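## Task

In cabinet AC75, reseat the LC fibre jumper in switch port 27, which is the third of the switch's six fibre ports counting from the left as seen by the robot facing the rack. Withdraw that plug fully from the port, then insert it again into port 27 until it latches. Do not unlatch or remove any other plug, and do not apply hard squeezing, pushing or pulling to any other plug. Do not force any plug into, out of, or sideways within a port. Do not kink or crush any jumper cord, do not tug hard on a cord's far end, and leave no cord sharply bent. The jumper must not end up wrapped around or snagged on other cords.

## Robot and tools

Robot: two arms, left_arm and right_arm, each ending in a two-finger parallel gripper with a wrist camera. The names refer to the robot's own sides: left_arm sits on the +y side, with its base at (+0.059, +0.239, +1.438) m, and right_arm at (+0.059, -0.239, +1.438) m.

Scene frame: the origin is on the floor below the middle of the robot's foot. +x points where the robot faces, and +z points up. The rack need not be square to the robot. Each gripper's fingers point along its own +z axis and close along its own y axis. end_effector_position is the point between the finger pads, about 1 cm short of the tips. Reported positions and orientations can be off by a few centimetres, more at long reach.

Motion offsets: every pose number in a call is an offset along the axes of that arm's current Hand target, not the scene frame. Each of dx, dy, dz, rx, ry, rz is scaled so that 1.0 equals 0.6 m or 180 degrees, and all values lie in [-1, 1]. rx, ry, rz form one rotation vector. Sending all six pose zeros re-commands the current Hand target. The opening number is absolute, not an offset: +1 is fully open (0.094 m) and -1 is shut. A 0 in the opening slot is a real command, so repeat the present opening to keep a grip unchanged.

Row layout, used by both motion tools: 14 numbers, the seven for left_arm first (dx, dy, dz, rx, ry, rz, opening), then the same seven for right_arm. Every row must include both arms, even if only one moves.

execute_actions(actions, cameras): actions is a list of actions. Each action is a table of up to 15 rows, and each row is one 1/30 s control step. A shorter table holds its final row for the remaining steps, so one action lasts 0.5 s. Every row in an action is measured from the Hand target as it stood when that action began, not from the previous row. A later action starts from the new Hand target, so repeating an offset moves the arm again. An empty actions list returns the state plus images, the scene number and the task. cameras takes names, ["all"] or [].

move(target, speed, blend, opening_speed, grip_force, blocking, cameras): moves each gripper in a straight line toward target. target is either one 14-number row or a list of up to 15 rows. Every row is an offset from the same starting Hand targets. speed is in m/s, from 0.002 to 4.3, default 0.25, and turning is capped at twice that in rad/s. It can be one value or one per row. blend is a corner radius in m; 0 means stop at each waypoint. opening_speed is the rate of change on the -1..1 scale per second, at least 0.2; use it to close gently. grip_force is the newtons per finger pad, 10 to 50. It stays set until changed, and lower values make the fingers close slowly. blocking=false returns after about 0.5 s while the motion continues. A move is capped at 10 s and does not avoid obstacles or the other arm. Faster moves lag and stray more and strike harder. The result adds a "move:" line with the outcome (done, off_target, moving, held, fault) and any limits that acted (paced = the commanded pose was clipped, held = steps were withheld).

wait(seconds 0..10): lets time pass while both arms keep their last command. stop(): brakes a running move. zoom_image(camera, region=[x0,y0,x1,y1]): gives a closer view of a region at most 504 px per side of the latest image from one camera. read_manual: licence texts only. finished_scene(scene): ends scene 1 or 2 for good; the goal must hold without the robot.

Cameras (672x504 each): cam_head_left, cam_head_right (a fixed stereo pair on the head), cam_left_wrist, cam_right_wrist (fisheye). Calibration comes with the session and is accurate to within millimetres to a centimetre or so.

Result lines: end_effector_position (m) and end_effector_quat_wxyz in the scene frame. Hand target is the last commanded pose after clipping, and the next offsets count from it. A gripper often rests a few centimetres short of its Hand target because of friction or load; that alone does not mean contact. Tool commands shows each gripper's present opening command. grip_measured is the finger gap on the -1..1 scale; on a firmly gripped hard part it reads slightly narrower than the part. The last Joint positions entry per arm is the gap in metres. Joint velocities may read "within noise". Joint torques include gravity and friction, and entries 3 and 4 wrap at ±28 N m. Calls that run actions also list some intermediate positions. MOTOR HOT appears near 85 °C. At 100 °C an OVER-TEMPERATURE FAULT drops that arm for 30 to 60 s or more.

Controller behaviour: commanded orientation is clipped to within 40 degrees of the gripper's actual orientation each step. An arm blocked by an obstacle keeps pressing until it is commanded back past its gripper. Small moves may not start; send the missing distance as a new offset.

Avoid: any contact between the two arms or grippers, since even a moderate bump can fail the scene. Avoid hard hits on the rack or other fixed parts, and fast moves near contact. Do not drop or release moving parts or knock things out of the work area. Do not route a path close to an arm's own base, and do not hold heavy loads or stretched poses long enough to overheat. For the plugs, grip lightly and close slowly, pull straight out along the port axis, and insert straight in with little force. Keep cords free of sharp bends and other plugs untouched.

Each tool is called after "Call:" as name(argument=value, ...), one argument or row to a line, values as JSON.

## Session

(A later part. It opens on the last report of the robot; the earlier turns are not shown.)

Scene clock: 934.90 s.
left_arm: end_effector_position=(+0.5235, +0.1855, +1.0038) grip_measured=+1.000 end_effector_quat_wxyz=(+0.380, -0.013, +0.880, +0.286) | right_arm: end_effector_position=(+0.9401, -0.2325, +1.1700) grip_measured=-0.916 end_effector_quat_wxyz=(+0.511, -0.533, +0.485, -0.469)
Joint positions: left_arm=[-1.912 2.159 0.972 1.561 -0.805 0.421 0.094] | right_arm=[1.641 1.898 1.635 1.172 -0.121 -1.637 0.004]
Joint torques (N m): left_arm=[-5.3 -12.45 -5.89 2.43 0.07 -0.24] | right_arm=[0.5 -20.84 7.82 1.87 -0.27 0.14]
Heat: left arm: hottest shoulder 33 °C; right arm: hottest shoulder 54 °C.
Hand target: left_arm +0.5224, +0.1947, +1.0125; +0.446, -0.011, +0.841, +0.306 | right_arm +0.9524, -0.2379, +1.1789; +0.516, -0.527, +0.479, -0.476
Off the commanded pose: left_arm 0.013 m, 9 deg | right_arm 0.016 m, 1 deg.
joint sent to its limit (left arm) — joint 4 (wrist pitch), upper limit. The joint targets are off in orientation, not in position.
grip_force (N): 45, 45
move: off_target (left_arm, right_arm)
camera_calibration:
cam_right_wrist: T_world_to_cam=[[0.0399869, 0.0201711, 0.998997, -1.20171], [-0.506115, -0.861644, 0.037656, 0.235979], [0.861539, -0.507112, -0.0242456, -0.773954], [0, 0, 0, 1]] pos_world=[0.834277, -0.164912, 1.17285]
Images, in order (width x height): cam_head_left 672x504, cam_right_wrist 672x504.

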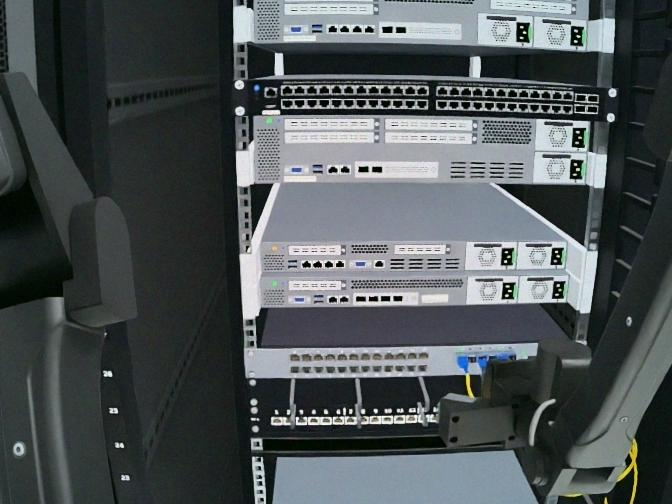

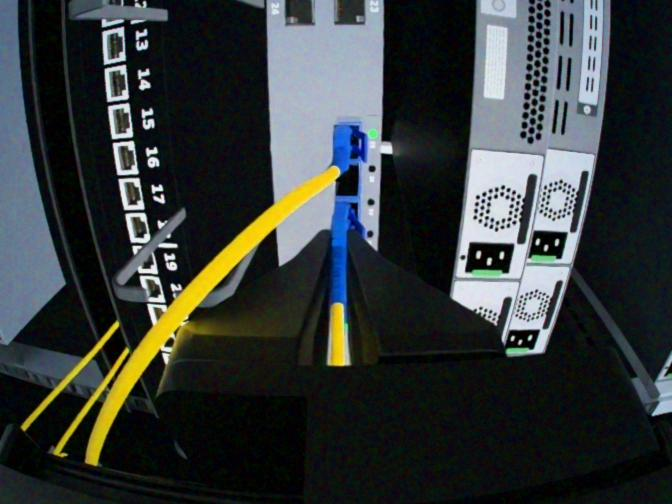

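Call:
move(
  target=[
    [0,0,0,0,0,0,1,-0.0223,0.0017,-0.1391,0,0,0,-0.98],
    [0,0,0,0,0,0,1,0.0012,-0.0009,0.0001,0,0,0,-0.98],
  ],
  speed=[0.05,0.04],
  cameras=["cam_right_wrist","cam_head_left"],
)

Call:
zoom_image(
  camera="cam_right_wrist",
  region=[320, 180, 380, 240],
)

Call:
zoom_image(
  camera="cam_head_left",
  region=[452, 350, 492, 380],
)

Scene clock: 948.77 s.
left_arm: end_effector_position=(+0.5235, +0.1855, +1.0038) grip_measured=+1.000 end_effector_quat_wxyz=(+0.380, -0.013, +0.880, +0.286) | right_arm: end_effector_position=(+0.9404, -0.2332, +1.1705) grip_measured=-0.916 end_effector_quat_wxyz=(+0.511, -0.533, +0.485, -0.469)
Joint positions: left_arm=[-1.912 2.159 0.972 1.561 -0.805 0.421 0.094] | right_arm=[1.64 1.897 1.635 1.171 -0.122 -1.637 0.004]
Joint torques (N m): left_arm=[-5.07 -12.57 -5.9 2.35 0.09 -0.27] | right_arm=[0.26 -20.54 7.71 1.85 -0.26 0.13]
Heat: left arm: hottest shoulder 33 °C; right arm: hottest shoulder 55 °C.
Hand target: left_arm +0.5224, +0.1947, +1.0125; +0.446, -0.011, +0.841, +0.306 | right_arm +0.9526, -0.2387, +1.1795; +0.516, -0.527, +0.479, -0.476
Off the commanded pose: left_arm 0.013 m, 9 deg | right_arm 0.016 m, 1 deg.
joint sent to its limit (left arm) — joint 4 (wrist pitch), upper limit. The joint targets are off in orientation, not in position.
grip_force (N): 45, 45
move: off_target (left_arm, right_arm)
camera_calibration:
cam_right_wrist: T_world_to_cam=[[0.040051, 0.0210657, 0.998976, -1.20199], [-0.506015, -0.861667, 0.0384574, 0.23445], [0.861594, -0.507037, -0.0238511, -0.775192], [0, 0, 0, 1]] pos_world=[0.834677, -0.165713, 1.17325]
Images, in order (width x height): cam_head_left 672x504, cam_right_wrist 672x504.

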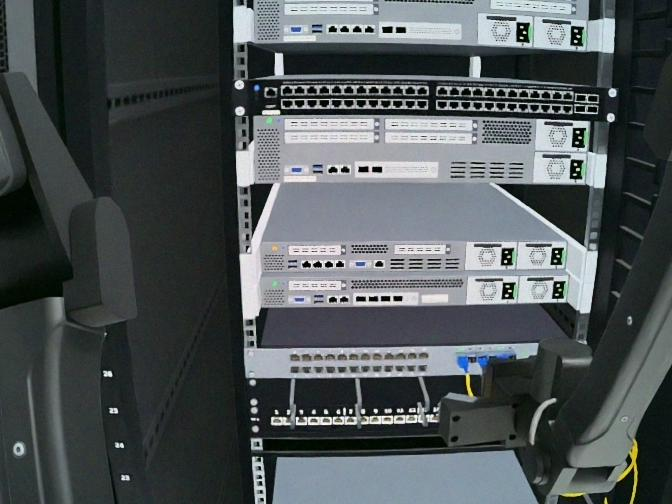

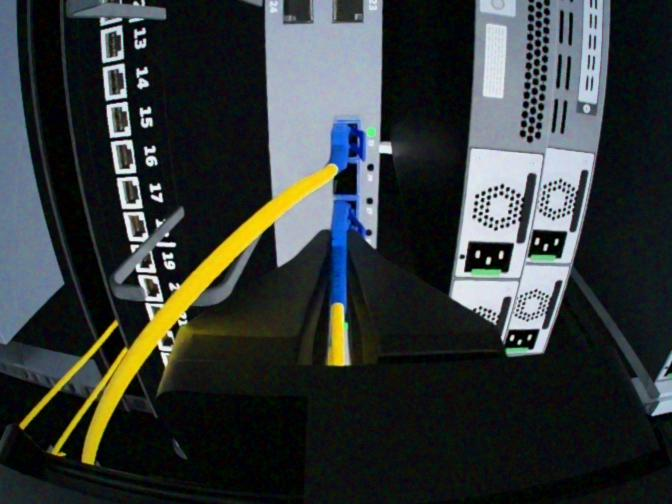

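Scaled by 8.400 from the camera's 672x504 image, which has a finer 960x720 frame.

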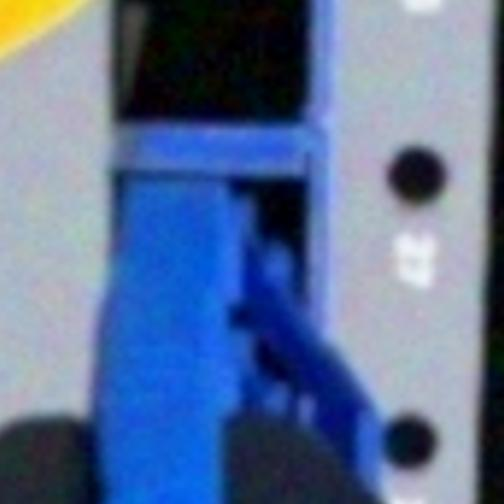

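Scaled by 12.600 from the camera's 672x504 image, which has a finer 960x720 frame.

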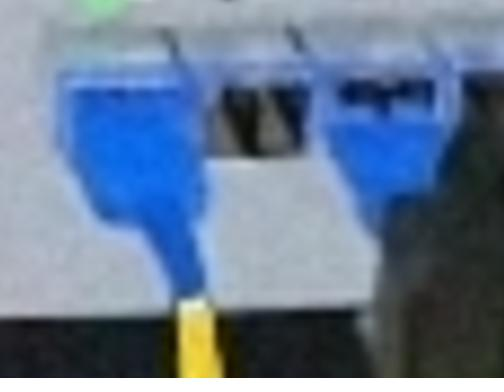

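Call:
move(
  target=[0,0,0,0,0,0,1,0.0004,0.0002,0.005,0,0,0,-0.98],
  speed=0.02,
)

Scene clock: 956.17 s.
left_arm: end_effector_position=(+0.5235, +0.1855, +1.0038) grip_measured=+1.000 end_effector_quat_wxyz=(+0.380, -0.013, +0.880, +0.286) | right_arm: end_effector_position=(+0.9437, -0.2334, +1.1708) grip_measured=-0.916 end_effector_quat_wxyz=(+0.511, -0.533, +0.485, -0.469)
Joint positions: left_arm=[-1.912 2.159 0.972 1.561 -0.805 0.421 0.094] | right_arm=[1.64 1.9 1.646 1.163 -0.122 -1.637 0.004]
Joint torques (N m): left_arm=[-5.3 -12.45 -5.87 2.39 0.04 -0.24] | right_arm=[0.32 -20.89 7.73 1.85 -0.28 0.12]
Heat: left arm: hottest shoulder 33 °C; right arm: hottest shoulder 54 °C.
Hand target: left_arm +0.5224, +0.1947, +1.0125; +0.446, -0.011, +0.841, +0.306 | right_arm +0.9555, -0.2384, +1.1792; +0.516, -0.527, +0.479, -0.476
Off the commanded pose: left_arm 0.013 m, 9 deg | right_arm 0.016 m, 1 deg.
joint sent to its limit (left arm) — joint 4 (wrist pitch), upper limit. The joint targets are off in orientation, not in position.
grip_force (N): 45, 45
move: off_target (left_arm, right_arm)

Past the contact plane with no torque rise. Continue.

Call:
move(
  target=[0,0,0,0,0,0,1,0.0006,0.0006,0.005,0,0,0,-0.98],
  speed=0.02,
)

Call:
move(
  target=[0,0,0,0,0,0,1,0.0006,0.0006,0.005,0,0,0,-0.98],
  speed=0.02,
  cameras=["cam_right_wrist"],
)

Call:
zoom_image(
  camera="cam_right_wrist",
  region=[320, 180, 380, 240],
)

Scene clock: 962.67 s.
left_arm: end_effector_position=(+0.5235, +0.1855, +1.0038) grip_measured=+1.000 end_effector_quat_wxyz=(+0.380, -0.013, +0.880, +0.286) | right_arm: end_effector_position=(+0.9457, -0.2334, +1.1708) grip_measured=-0.916 end_effector_quat_wxyz=(+0.511, -0.532, +0.485, -0.469)
Joint positions: left_arm=[-1.912 2.159 0.972 1.561 -0.805 0.421 0.094] | right_arm=[1.64 1.902 1.654 1.158 -0.122 -1.637 0.004]
Joint torques (N m): left_arm=[-5.36 -12.45 -5.86 2.44 0.05 -0.23] | right_arm=[0.44 -20.6 8.18 1.85 -0.25 0.13]
Heat: left arm: hottest shoulder 33 °C; right arm: hottest shoulder 55 °C.
Hand target: left_arm +0.5224, +0.1947, +1.0125; +0.446, -0.011, +0.841, +0.306 | right_arm +0.9586, -0.2385, +1.1788; +0.516, -0.527, +0.479, -0.476
Off the commanded pose: left_arm 0.013 m, 9 deg | right_arm 0.016 m, 1 deg.
joint sent to its limit (left arm) — joint 4 (wrist pitch), upper limit. The joint targets are off in orientation, not in position.
grip_force (N): 45, 45
move: off_target (left_arm, right_arm)

Scene clock: 963.37 s.
left_arm: end_effector_position=(+0.5235, +0.1855, +1.0038) grip_measured=+1.000 end_effector_quat_wxyz=(+0.380, -0.013, +0.880, +0.286) | right_arm: end_effector_position=(+0.9466, -0.2336, +1.1706) grip_measured=-0.916 end_effector_quat_wxyz=(+0.511, -0.532, +0.484, -0.470)
Joint positions: left_arm=[-1.912 2.159 0.972 1.561 -0.805 0.421 0.094] | right_arm=[1.64 1.904 1.659 1.157 -0.122 -1.637 0.004]
Joint torques (N m): left_arm=[-5.25 -12.4 -5.9 2.32 0.07 -0.23] | right_arm=[0.5 -20.42 8.76 1.52 -0.25 0.14]
Heat: left arm: hottest shoulder 33 °C; right arm: hottest shoulder 55 °C.
Hand target: left_arm +0.5224, +0.1947, +1.0125; +0.446, -0.011, +0.841, +0.306 | right_arm +0.9615, -0.2387, +1.1784; +0.516, -0.527, +0.479, -0.476
Off the commanded pose: left_arm 0.013 m, 9 deg | right_arm 0.018 m, 1 deg.
joint sent to its limit (left arm) — joint 4 (wrist pitch), upper limit. The joint targets are off in orientation, not in position.
grip_force (N): 45, 45
move: off_target (left_arm, right_arm)
camera_calibration:
cam_right_wrist: T_world_to_cam=[[0.0373834, 0.0214979, 0.99907, -1.19982], [-0.505789, -0.861843, 0.0374707, 0.238138], [0.861847, -0.506719, -0.0213452, -0.783757], [0, 0, 0, 1]] pos_world=[0.840779, -0.166113, 1.17305]
Images, in order (width x height): cam_right_wrist 672x504.

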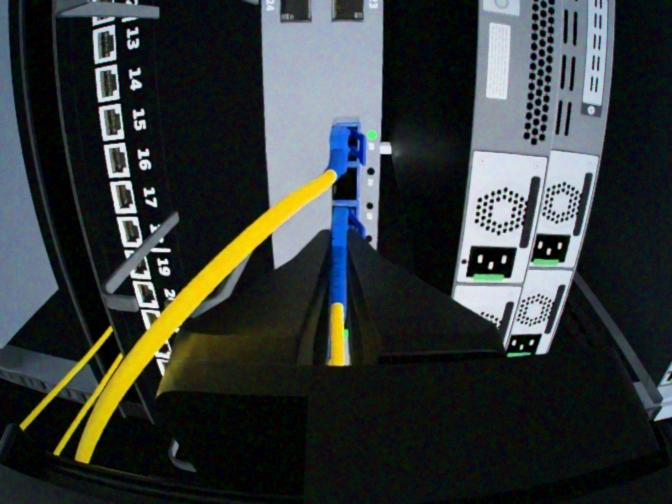

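Scaled by 8.400 from the camera's 672x504 image, which has a finer 960x720 frame.

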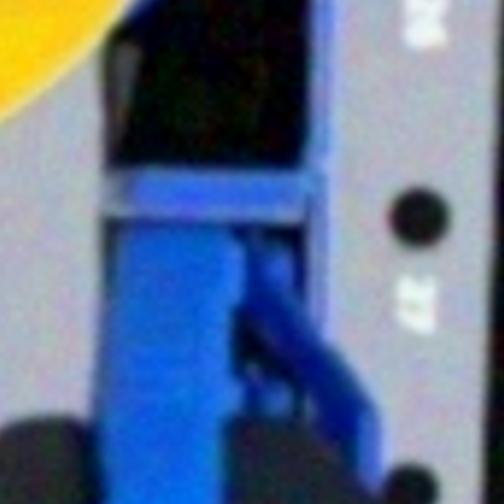

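Call:
move(
  target=[0,0,0,0,0,0,1,0.0006,0.0004,0.005,0,0,0,-0.98],
  speed=0.02,
)

Call:
move(
  target=[0,0,0,0,0,0,1,0.0006,0.0004,0.005,0,0,0,-0.98],
  speed=0.02,
  cameras=["cam_right_wrist","cam_head_left"],
)

Call:
zoom_image(
  camera="cam_right_wrist",
  region=[320, 180, 380, 240],
)

Scene clock: 972.23 s.
left_arm: end_effector_position=(+0.5235, +0.1855, +1.0038) grip_measured=+1.000 end_effector_quat_wxyz=(+0.380, -0.013, +0.880, +0.286) | right_arm: end_effector_position=(+0.9478, -0.2338, +1.1707) grip_measured=-0.916 end_effector_quat_wxyz=(+0.512, -0.532, +0.484, -0.470)
Joint positions: left_arm=[-1.912 2.159 0.972 1.561 -0.805 0.421 0.094] | right_arm=[1.639 1.906 1.664 1.156 -0.123 -1.637 0.004]
Joint torques (N m): left_arm=[-5.13 -12.28 -5.85 2.4 0.05 -0.25] | right_arm=[0.62 -20.31 9.36 1.28 -0.2 0.14]
Heat: left arm: hottest shoulder 33 °C; right arm: hottest shoulder 55 °C.
Hand target: left_arm +0.5224, +0.1947, +1.0125; +0.446, -0.011, +0.841, +0.306 | right_arm +0.9646, -0.2388, +1.1783; +0.516, -0.527, +0.479, -0.476
Off the commanded pose: left_arm 0.013 m, 9 deg | right_arm 0.019 m, 1 deg.
joint sent to its limit (left arm) — joint 4 (wrist pitch), upper limit. The joint targets are off in orientation, not in position.
grip_force (N): 45, 45
move: off_target (left_arm, right_arm)

Scene clock: 973.00 s.
left_arm: end_effector_position=(+0.5235, +0.1855, +1.0038) grip_measured=+1.000 end_effector_quat_wxyz=(+0.380, -0.013, +0.880, +0.286) | right_arm: end_effector_position=(+0.9491, -0.2343, +1.1705) grip_measured=-0.916 end_effector_quat_wxyz=(+0.512, -0.532, +0.483, -0.470)
Joint positions: left_arm=[-1.912 2.159 0.972 1.561 -0.805 0.421 0.094] | right_arm=[1.639 1.908 1.669 1.153 -0.124 -1.637 0.004]
Joint torques (N m): left_arm=[-5.54 -12.57 -5.93 2.33 0.05 -0.25] | right_arm=[0.67 -20.19 9.76 1.11 -0.19 0.12]
Heat: left arm: hottest shoulder 33 °C; right arm: hottest shoulder 55 °C.
Hand target: left_arm +0.5224, +0.1947, +1.0125; +0.446, -0.011, +0.841, +0.306 | right_arm +0.9676, -0.2388, +1.1780; +0.516, -0.527, +0.479, -0.476
Off the commanded pose: left_arm 0.013 m, 9 deg | right_arm 0.021 m, 1 deg.
joint sent to its limit (left arm) — joint 4 (wrist pitch), upper limit. The joint targets are off in orientation, not in position.
grip_force (N): 45, 45
move: off_target (left_arm, right_arm)
camera_calibration:
cam_right_wrist: T_world_to_cam=[[0.0346522, 0.0224369, 0.999148, -1.19713], [-0.50524, -0.86219, 0.0368839, 0.238931], [0.862283, -0.506087, -0.0185408, -0.789742], [0, 0, 0, 1]] pos_world=[0.843182, -0.166814, 1.17265]
Images, in order (width x height): cam_head_left 672x504, cam_right_wrist 672x504.

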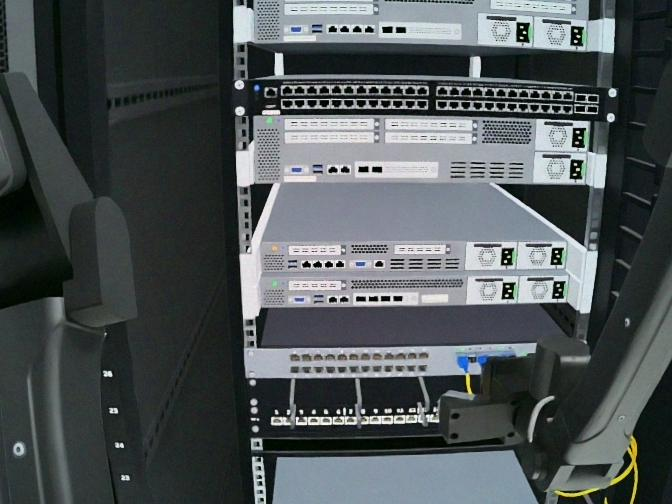

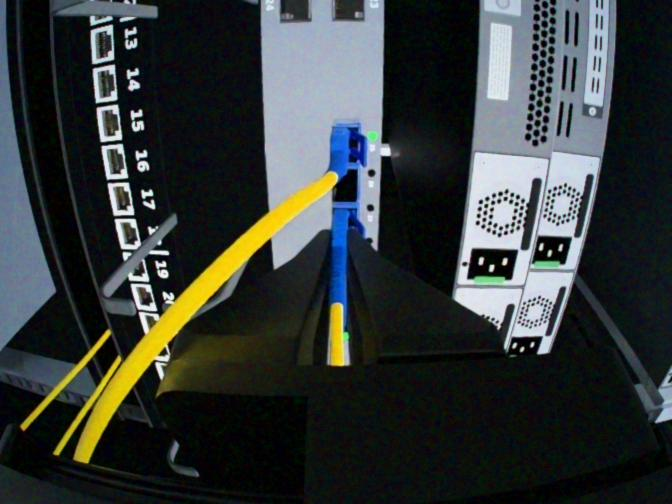

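Scaled by 8.400 from the camera's 672x504 image, which has a finer 960x720 frame.

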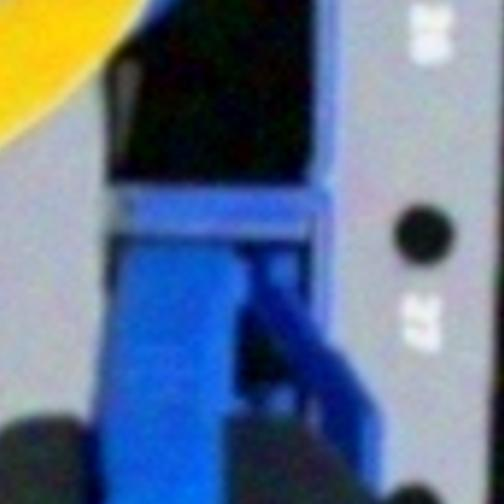

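Call:
move(
  target=[0,0,0,0,0,0,1,0.0006,0.0004,0.005,0,0,0,-0.98],
  speed=0.02,
)

Call:
move(
  target=[0,0,0,0,0,0,1,0.0006,0.0004,0.005,0,0,0,-0.98],
  speed=0.02,
)

Call:
move(
  target=[0,0,0,0,0,0,1,0.0006,0.0004,0.005,0,0,0,-0.98],
  speed=0.02,
  cameras=["cam_right_wrist"],
)

Call:
zoom_image(
  camera="cam_right_wrist",
  region=[320, 190, 380, 250],
)

Scene clock: 982.13 s.
left_arm: end_effector_position=(+0.5235, +0.1855, +1.0038) grip_measured=+1.000 end_effector_quat_wxyz=(+0.380, -0.013, +0.880, +0.286) | right_arm: end_effector_position=(+0.9504, -0.2345, +1.1703) grip_measured=-0.916 end_effector_quat_wxyz=(+0.512, -0.532, +0.483, -0.471)
Joint positions: left_arm=[-1.912 2.159 0.972 1.561 -0.805 0.421 0.094] | right_arm=[1.638 1.911 1.675 1.151 -0.124 -1.637 0.004]
Joint torques (N m): left_arm=[-5.54 -12.34 -5.86 2.35 0.06 -0.25] | right_arm=[0.5 -20.48 10.17 0.81 -0.17 0.11]
Heat: left arm: hottest shoulder 33 °C; right arm: hottest shoulder 56 °C.
Hand target: left_arm +0.5224, +0.1947, +1.0125; +0.446, -0.011, +0.841, +0.306 | right_arm +0.9706, -0.2391, +1.1775; +0.516, -0.527, +0.479, -0.476
Off the commanded pose: left_arm 0.013 m, 9 deg | right_arm 0.022 m, 1 deg.
joint sent to its limit (left arm) — joint 4 (wrist pitch), upper limit. The joint targets are off in orientation, not in position.
grip_force (N): 45, 45
move: off_target (left_arm, right_arm)

Scene clock: 982.87 s.
left_arm: end_effector_position=(+0.5235, +0.1855, +1.0038) grip_measured=+1.000 end_effector_quat_wxyz=(+0.380, -0.013, +0.880, +0.286) | right_arm: end_effector_position=(+0.9515, -0.2346, +1.1705) grip_measured=-0.916 end_effector_quat_wxyz=(+0.512, -0.532, +0.482, -0.471)
Joint positions: left_arm=[-1.912 2.159 0.972 1.561 -0.805 0.421 0.094] | right_arm=[1.638 1.912 1.679 1.149 -0.126 -1.637 0.004]
Joint torques (N m): left_arm=[-5.07 -12.69 -6.01 2.41 0.05 -0.23] | right_arm=[0.73 -20.19 10.81 0.68 -0.15 0.13]
Heat: left arm: hottest shoulder 33 °C; right arm: hottest shoulder 56 °C.
Hand target: left_arm +0.5224, +0.1947, +1.0125; +0.446, -0.011, +0.841, +0.306 | right_arm +0.9737, -0.2392, +1.1775; +0.516, -0.527, +0.479, -0.476
Off the commanded pose: left_arm 0.013 m, 9 deg | right_arm 0.024 m, 1 deg.
joint sent to its limit (left arm) — joint 4 (wrist pitch), upper limit. The joint targets are off in orientation, not in position.
grip_force (N): 45, 45
move: off_target (left_arm, right_arm)

Scene clock: 983.57 s.
left_arm: end_effector_position=(+0.5235, +0.1855, +1.0038) grip_measured=+1.000 end_effector_quat_wxyz=(+0.380, -0.013, +0.880, +0.286) | right_arm: end_effector_position=(+0.9521, -0.2345, +1.1704) grip_measured=-0.916 end_effector_quat_wxyz=(+0.513, -0.532, +0.482, -0.471)
Joint positions: left_arm=[-1.912 2.159 0.972 1.561 -0.805 0.421 0.094] | right_arm=[1.638 1.913 1.682 1.148 -0.126 -1.637 0.004]
Joint torques (N m): left_arm=[-5.13 -12.45 -5.91 2.37 0.06 -0.25] | right_arm=[0.62 -20.25 11.44 0.49 -0.08 0.11]
Heat: left arm: hottest shoulder 33 °C; right arm: hottest shoulder 56 °C.
Hand target: left_arm +0.5224, +0.1947, +1.0125; +0.446, -0.011, +0.841, +0.306 | right_arm +0.9767, -0.2391, +1.1771; +0.516, -0.527, +0.479, -0.476
Off the commanded pose: left_arm 0.013 m, 9 deg | right_arm 0.026 m, 1 deg.
joint sent to its limit (left arm) — joint 4 (wrist pitch), upper limit. The joint targets are off in orientation, not in position.
grip_force (N): 45, 45
move: off_target (left_arm, right_arm)
camera_calibration:
cam_right_wrist: T_world_to_cam=[[0.0318852, 0.0231775, 0.999223, -1.19434], [-0.503922, -0.862995, 0.0360978, 0.239657], [0.86316, -0.504681, -0.015837, -0.796184], [0, 0, 0, 1]] pos_world=[0.846085, -0.167315, 1.17215]
Images, in order (width x height): cam_right_wrist 672x504.

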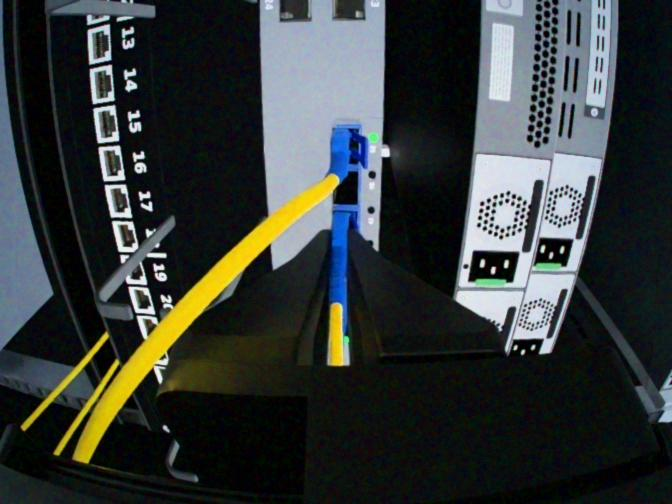

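Scaled by 8.400 from the camera's 672x504 image, which has a finer 960x720 frame.

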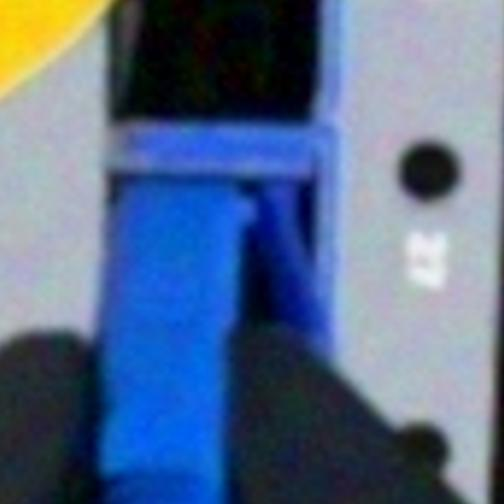

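Call:
move(
  target=[0,0,0,0,0,0,1,0.0006,0.0004,0.005,0,0,0,-0.98],
  speed=0.02,
)

Call:
move(
  target=[0,0,0,0,0,0,1,0.0006,0.0004,0.005,0,0,0,-0.98],
  speed=0.02,
  cameras=["cam_right_wrist","cam_head_left"],
)

Call:
zoom_image(
  camera="cam_right_wrist",
  region=[320, 190, 380, 250],
)

Call:
zoom_image(
  camera="cam_head_left",
  region=[452, 345, 492, 375],
)

Scene clock: 994.87 s.
left_arm: end_effector_position=(+0.5235, +0.1855, +1.0038) grip_measured=+1.000 end_effector_quat_wxyz=(+0.380, -0.013, +0.880, +0.286) | right_arm: end_effector_position=(+0.9545, -0.2348, +1.1692) grip_measured=-0.916 end_effector_quat_wxyz=(+0.512, -0.533, +0.482, -0.470)
Joint positions: left_arm=[-1.912 2.159 0.972 1.561 -0.805 0.421 0.094] | right_arm=[1.638 1.918 1.693 1.14 -0.127 -1.637 0.004]
Joint torques (N m): left_arm=[-5.36 -12.75 -5.85 2.37 0.08 -0.2] | right_arm=[0.91 -20.19 11.45 0.46 -0.07 0.12]
Heat: left arm: hottest shoulder 33 °C; right arm: hottest shoulder 56 °C.
Hand target: left_arm +0.5224, +0.1947, +1.0125; +0.446, -0.011, +0.841, +0.306 | right_arm +0.9796, -0.2394, +1.1767; +0.516, -0.527, +0.479, -0.476
Off the commanded pose: left_arm 0.013 m, 9 deg | right_arm 0.027 m, 1 deg.
joint sent to its limit (left arm) — joint 4 (wrist pitch), upper limit. The joint targets are off in orientation, not in position.
grip_force (N): 45, 45
move: off_target (left_arm, right_arm)

Scene clock: 995.57 s.
left_arm: end_effector_position=(+0.5235, +0.1855, +1.0038) grip_measured=+1.000 end_effector_quat_wxyz=(+0.380, -0.013, +0.880, +0.286) | right_arm: end_effector_position=(+0.9549, -0.2346, +1.1692) grip_measured=-0.916 end_effector_quat_wxyz=(+0.513, -0.533, +0.482, -0.470)
Joint positions: left_arm=[-1.912 2.159 0.972 1.561 -0.805 0.421 0.094] | right_arm=[1.638 1.919 1.695 1.139 -0.127 -1.637 0.004]
Joint torques (N m): left_arm=[-5.3 -12.34 -5.9 2.39 0.07 -0.27] | right_arm=[0.85 -20.25 12.14 0.31 -0.04 0.11]
Heat: left arm: hottest shoulder 33 °C; right arm: hottest shoulder 56 °C.
Hand target: left_arm +0.5224, +0.1947, +1.0125; +0.446, -0.011, +0.841, +0.306 | right_arm +0.9827, -0.2393, +1.1765; +0.516, -0.527, +0.479, -0.476
Off the commanded pose: left_arm 0.013 m, 9 deg | right_arm 0.029 m, 1 deg.
joint sent to its limit (left arm) — joint 4 (wrist pitch), upper limit. The joint targets are off in orientation, not in position.
grip_force (N): 45, 45
move: off_target (left_arm, right_arm)
camera_calibration:
cam_right_wrist: T_world_to_cam=[[0.0329034, 0.0234048, 0.999184, -1.19411], [-0.50298, -0.863514, 0.0367901, 0.239237], [0.863671, -0.503781, -0.0166404, -0.79806], [0, 0, 0, 1]] pos_world=[0.848883, -0.167515, 1.17105]
Images, in order (width x height): cam_head_left 672x504, cam_right_wrist 672x504.

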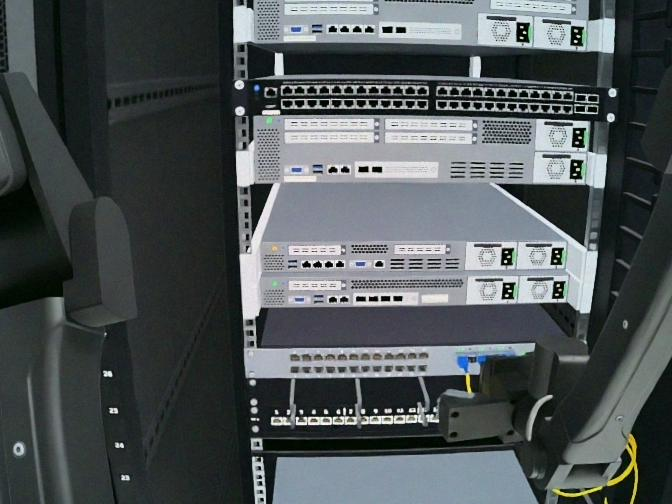

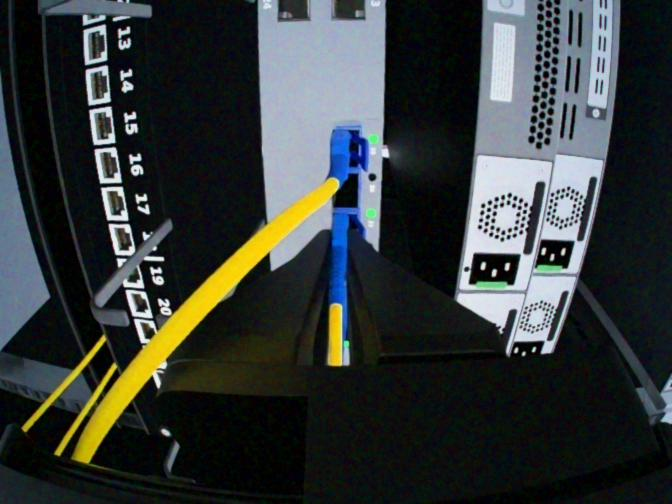

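Scaled by 8.400 from the camera's 672x504 image, which has a finer 960x720 frame.

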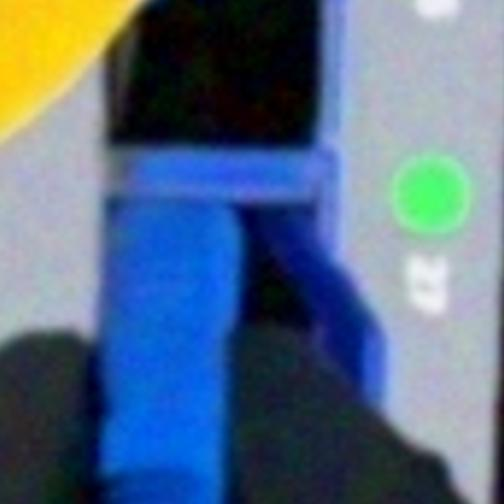

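Scaled by 12.600 from the camera's 672x504 image, which has a finer 960x720 frame.

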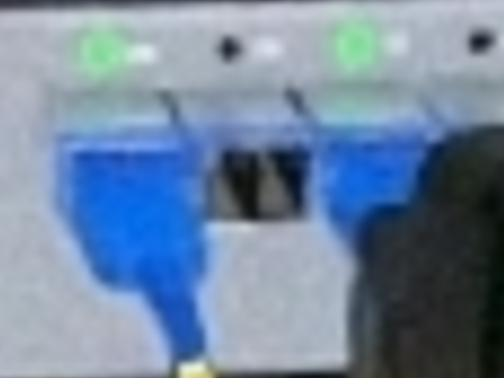

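Call:
move(
  target=[
    [0,0,0,0,0,0,1,-0.004,-0.0013,-0.0257,0,0,0,-0.98],
    [0,0,0,0,0,0,1,-0.004,-0.0013,-0.0257,0,0,0,-0.88],
  ],
  speed=0.03,
  opening_speed=0.2,
  cameras=["cam_right_wrist"],
)

Call:
zoom_image(
  camera="cam_right_wrist",
  region=[310, 180, 380, 250],
)

Scene clock: 1013.20 s.
left_arm: end_effector_position=(+0.5235, +0.1855, +1.0038) grip_measured=+1.000 end_effector_quat_wxyz=(+0.380, -0.013, +0.880, +0.286) | right_arm: end_effector_position=(+0.9550, -0.2346, +1.1700) grip_measured=-0.881 end_effector_quat_wxyz=(+0.514, -0.532, +0.481, -0.471)
Joint positions: left_arm=[-1.912 2.159 0.972 1.561 -0.805 0.421 0.094] | right_arm=[1.638 1.919 1.695 1.143 -0.128 -1.637 0.006]
Joint torques (N m): left_arm=[-5.13 -12.45 -5.86 2.39 0.06 -0.23] | right_arm=[0.67 -21.42 8.03 1.35 -0.02 0.13]
Heat: left arm: hottest shoulder 33 °C; right arm: hottest shoulder 55 °C.
Hand target: left_arm +0.5224, +0.1947, +1.0125; +0.446, -0.011, +0.841, +0.306 | right_arm +0.9671, -0.2383, +1.1775; +0.516, -0.527, +0.479, -0.476
Off the commanded pose: left_arm 0.013 m, 9 deg | right_arm 0.015 m, 1 deg.
joint sent to its limit (left arm) — joint 4 (wrist pitch), upper limit. The joint targets are off in orientation, not in position.
grip_force (N): 45, 45
move: off_target (left_arm, right_arm); target 2's new opening was sent with right_arm's hand 0.014 m and 1 deg from that target
camera_calibration:
cam_right_wrist: T_world_to_cam=[[0.0295016, 0.0235543, 0.999287, -1.19172], [-0.502899, -0.863628, 0.0352036, 0.240994], [0.863842, -0.503579, -0.0136329, -0.801691], [0, 0, 0, 1]] pos_world=[0.848887, -0.167515, 1.17145]
Images, in order (width x height): cam_right_wrist 672x504.

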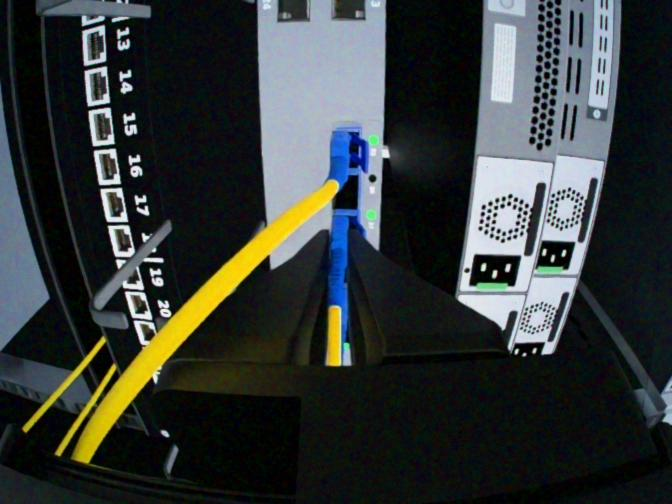

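Scaled by 7.200 from the camera's 672x504 image, which has a finer 960x720 frame.

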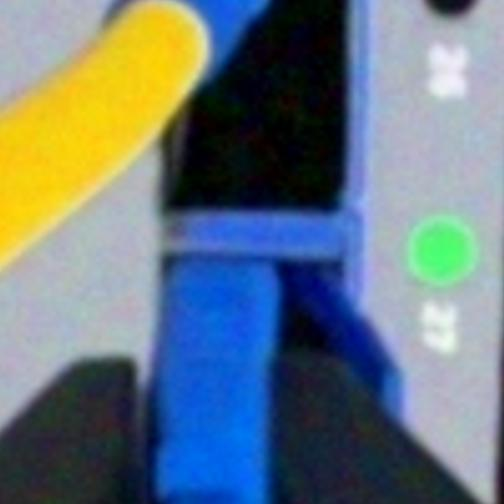

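Call:
move(
  target=[0,0,0,0,0,0,1,-0.0156,-0.0188,-0.091,0,0,0,-0.87],
  speed=0.03,
  cameras=["cam_right_wrist","cam_head_left"],
)

Call:
zoom_image(
  camera="cam_right_wrist",
  region=[290, 90, 410, 250],
)

Scene clock: 1022.00 s.
left_arm: end_effector_position=(+0.5235, +0.1855, +1.0038) grip_measured=+1.000 end_effector_quat_wxyz=(+0.380, -0.013, +0.880, +0.286) | right_arm: end_effector_position=(+0.9027, -0.2327, +1.1618) grip_measured=-0.872 end_effector_quat_wxyz=(+0.505, -0.540, +0.490, -0.462)
Joint positions: left_arm=[-1.912 2.159 0.972 1.561 -0.805 0.421 0.094] | right_arm=[1.638 1.874 1.512 1.246 -0.126 -1.637 0.006]
Joint torques (N m): left_arm=[-5.19 -12.34 -5.91 2.32 0.09 -0.25] | right_arm=[1.03 -22.12 3.78 2.96 0.02 0.09]
Heat: left arm: hottest shoulder 33 °C; right arm: hottest shoulder 55 °C.
Hand target: left_arm +0.5224, +0.1947, +1.0125; +0.446, -0.011, +0.841, +0.306 | right_arm +0.9122, -0.2337, +1.1896; +0.516, -0.527, +0.479, -0.476
Off the commanded pose: left_arm 0.013 m, 9 deg | right_arm 0.029 m, 3 deg.
joint sent to its limit (left arm) — joint 4 (wrist pitch), upper limit. The joint targets are off in orientation, not in position.
grip_force (N): 45, 45
move: off_target (left_arm, right_arm)
camera_calibration:
cam_right_wrist: T_world_to_cam=[[0.0642031, 0.0223686, 0.997686, -1.2118], [-0.501733, -0.863479, 0.0516471, 0.196564], [0.862636, -0.503888, -0.0442149, -0.719105], [0, 0, 0, 1]] pos_world=[0.796751, -0.165514, 1.16705]
Images, in order (width x height): cam_head_left 672x504, cam_right_wrist 672x504.

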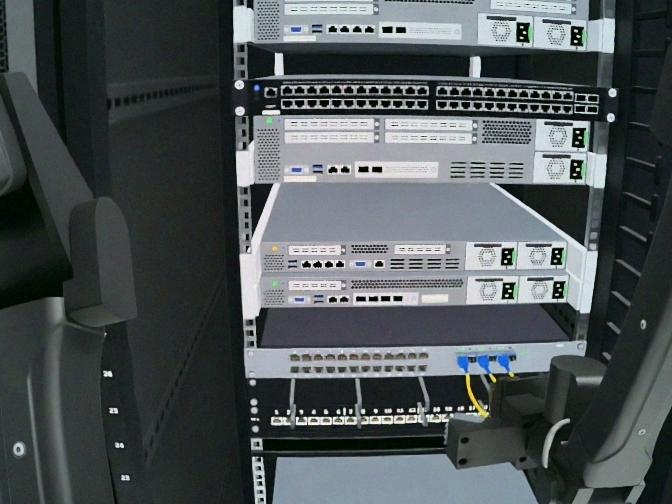

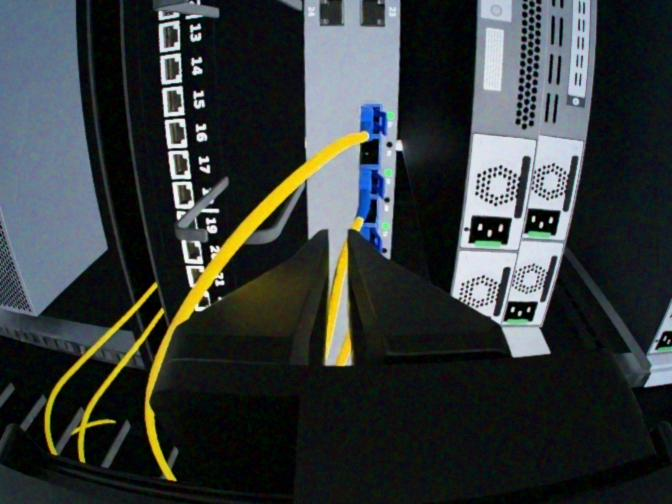

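Scaled by 3.150 from the camera's 672x504 image, which has a finer 960x720 frame.

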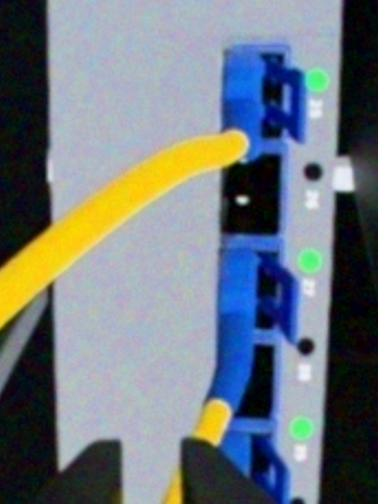

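Call:
move(
  target=[
    [0,0,0,0,0,0,1,-0.0205,-0.001,-0.125,0,0,0,-0.7],
    [0,0,0,0,0,0,1,-0.0487,-0.001,-0.375,0,0,0,-0.7],
  ],
  speed=[0.05,0.08],
  opening_speed=0.3,
  cameras=["cam_right_wrist","cam_head_left"],
)

Scene clock: 1039.03 s.
left_arm: end_effector_position=(+0.5235, +0.1855, +1.0038) grip_measured=+1.000 end_effector_quat_wxyz=(+0.380, -0.013, +0.880, +0.286) | right_arm: end_effector_position=(+0.6803, -0.2260, +1.1757) grip_measured=-0.702 end_effector_quat_wxyz=(+0.450, -0.591, +0.535, -0.402)
Joint positions: left_arm=[-1.912 2.159 0.972 1.561 -0.805 0.421 0.094] | right_arm=[1.638 1.703 0.815 1.558 -0.122 -1.655 0.014]
Joint torques (N m): left_arm=[-5.36 -12.86 -5.86 2.32 0.06 -0.26] | right_arm=[0.91 -16.03 -1.78 2.92 -0.32 -0.02]
Heat: left arm: hottest shoulder 33 °C; right arm: hottest shoulder 55 °C.
Hand target: left_arm +0.5224, +0.1947, +1.0125; +0.446, -0.011, +0.841, +0.306 | right_arm +0.6854, -0.2242, +1.1929; -0.516, +0.527, -0.479, +0.476
Off the commanded pose: left_arm 0.013 m, 9 deg | right_arm 0.018 m, 15 deg.
joint sent to its limit (left arm) — joint 4 (wrist pitch), upper limit. The joint targets are off in orientation, not in position.
joint sent to its limit (right arm) — joint 4 (wrist pitch), upper limit. The joint targets are off in orientation, not in position.
grip_force (N): 45, 45
move: off_target (left_arm, right_arm)
camera_calibration:
cam_right_wrist: T_world_to_cam=[[0.272712, 0.0349082, 0.961462, -1.308], [-0.468867, -0.867816, 0.164499, -0.0659711], [0.840115, -0.495658, -0.220296, -0.299067], [0, 0, 0, 1]] pos_world=[0.577026, -0.159826, 1.20256]
Images, in order (width x height): cam_head_left 672x504, cam_right_wrist 672x504.

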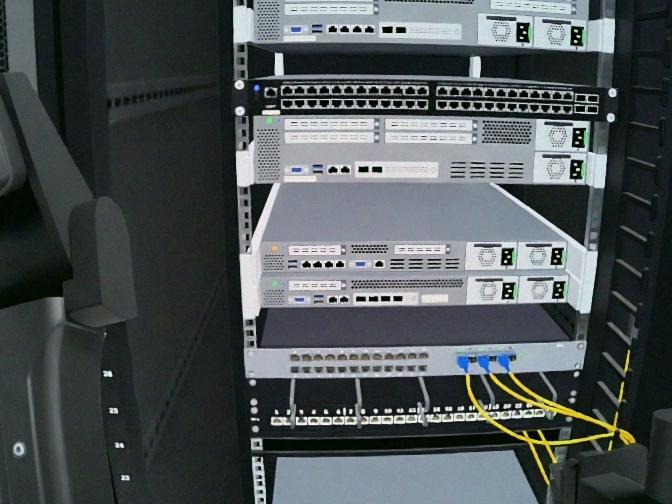

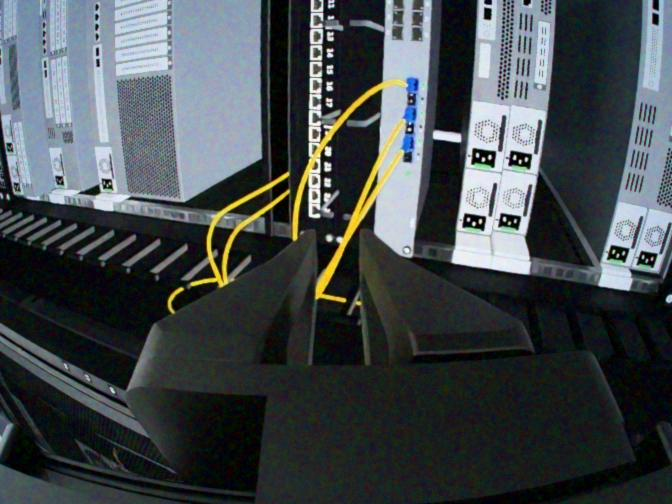

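Call:
move(
  target=[0,0,0,0,0,0,1,-0.01,-0.03,-0.13,0,0,0,-0.7],
  speed=0.1,
  cameras=["cam_head_left","cam_head_right"],
)

Call:
zoom_image(
  camera="cam_head_left",
  region=[440, 330, 672, 500],
)

Call:
zoom_image(
  camera="cam_head_left",
  region=[440, 335, 540, 395],
)

Scene clock: 1047.90 s.
left_arm: end_effector_position=(+0.5235, +0.1855, +1.0038) grip_measured=+1.000 end_effector_quat_wxyz=(+0.380, -0.013, +0.880, +0.286) | right_arm: end_effector_position=(+0.6061, -0.2226, +1.1983) grip_measured=-0.702 end_effector_quat_wxyz=(+0.417, -0.624, +0.556, -0.358)
Joint positions: left_arm=[-1.912 2.159 0.972 1.561 -0.805 0.421 0.094] | right_arm=[1.638 1.601 0.577 1.558 -0.133 -1.67 0.014]
Joint torques (N m): left_arm=[-5.36 -12.45 -5.85 2.3 0.07 -0.24] | right_arm=[0.21 -13.98 -3.43 2.85 -0.37 -0.02]
Heat: left arm: hottest shoulder 33 °C; right arm: hottest shoulder 55 °C.
Hand target: left_arm +0.5224, +0.1947, +1.0125; +0.446, -0.011, +0.841, +0.306 | right_arm +0.6075, -0.2249, +1.2120; -0.516, +0.527, -0.479, +0.476
Off the commanded pose: left_arm 0.013 m, 9 deg | right_arm 0.014 m, 23 deg.
joint sent to its limit (left arm) — joint 4 (wrist pitch), upper limit. The joint targets are off in orientation, not in position.
joint sent to its limit (right arm) — joint 4 (wrist pitch), upper limit. The joint targets are off in orientation, not in position.
grip_force (N): 45, 45
move: off_target (left_arm, right_arm)
Images, in order (width x height): cam_head_left 672x504, cam_head_right 672x504.

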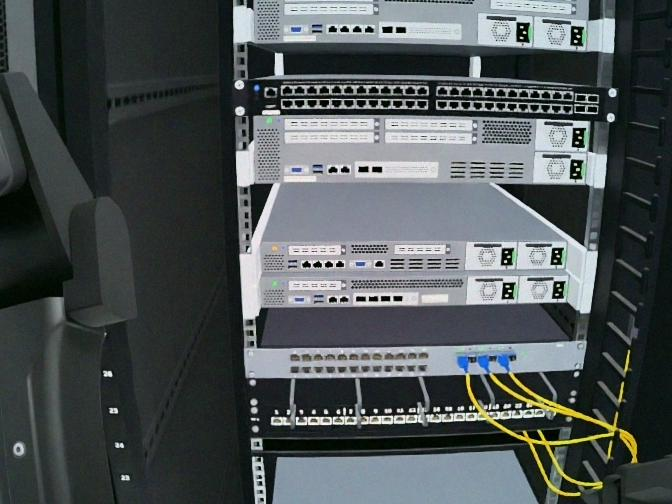

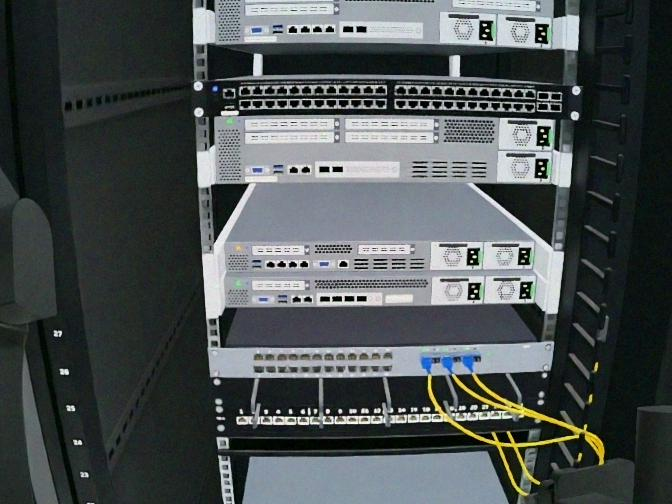

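Scaled by 2.172 from the camera's 672x504 image, which has a finer 960x720 frame.

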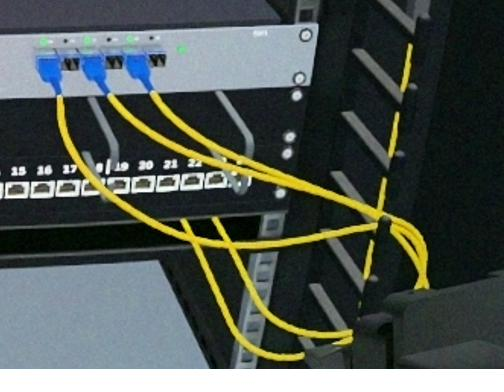

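Scaled by 5.040 from the camera's 672x504 image, which has a finer 960x720 frame.

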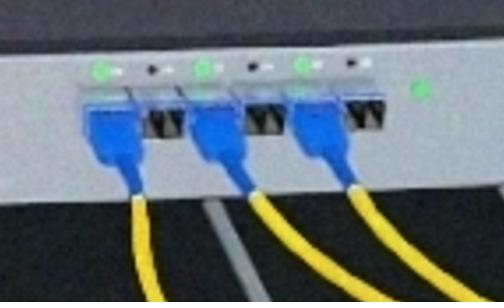

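Call:
finished_scene(
  scene=2,
)

The scene is finished: the task was done.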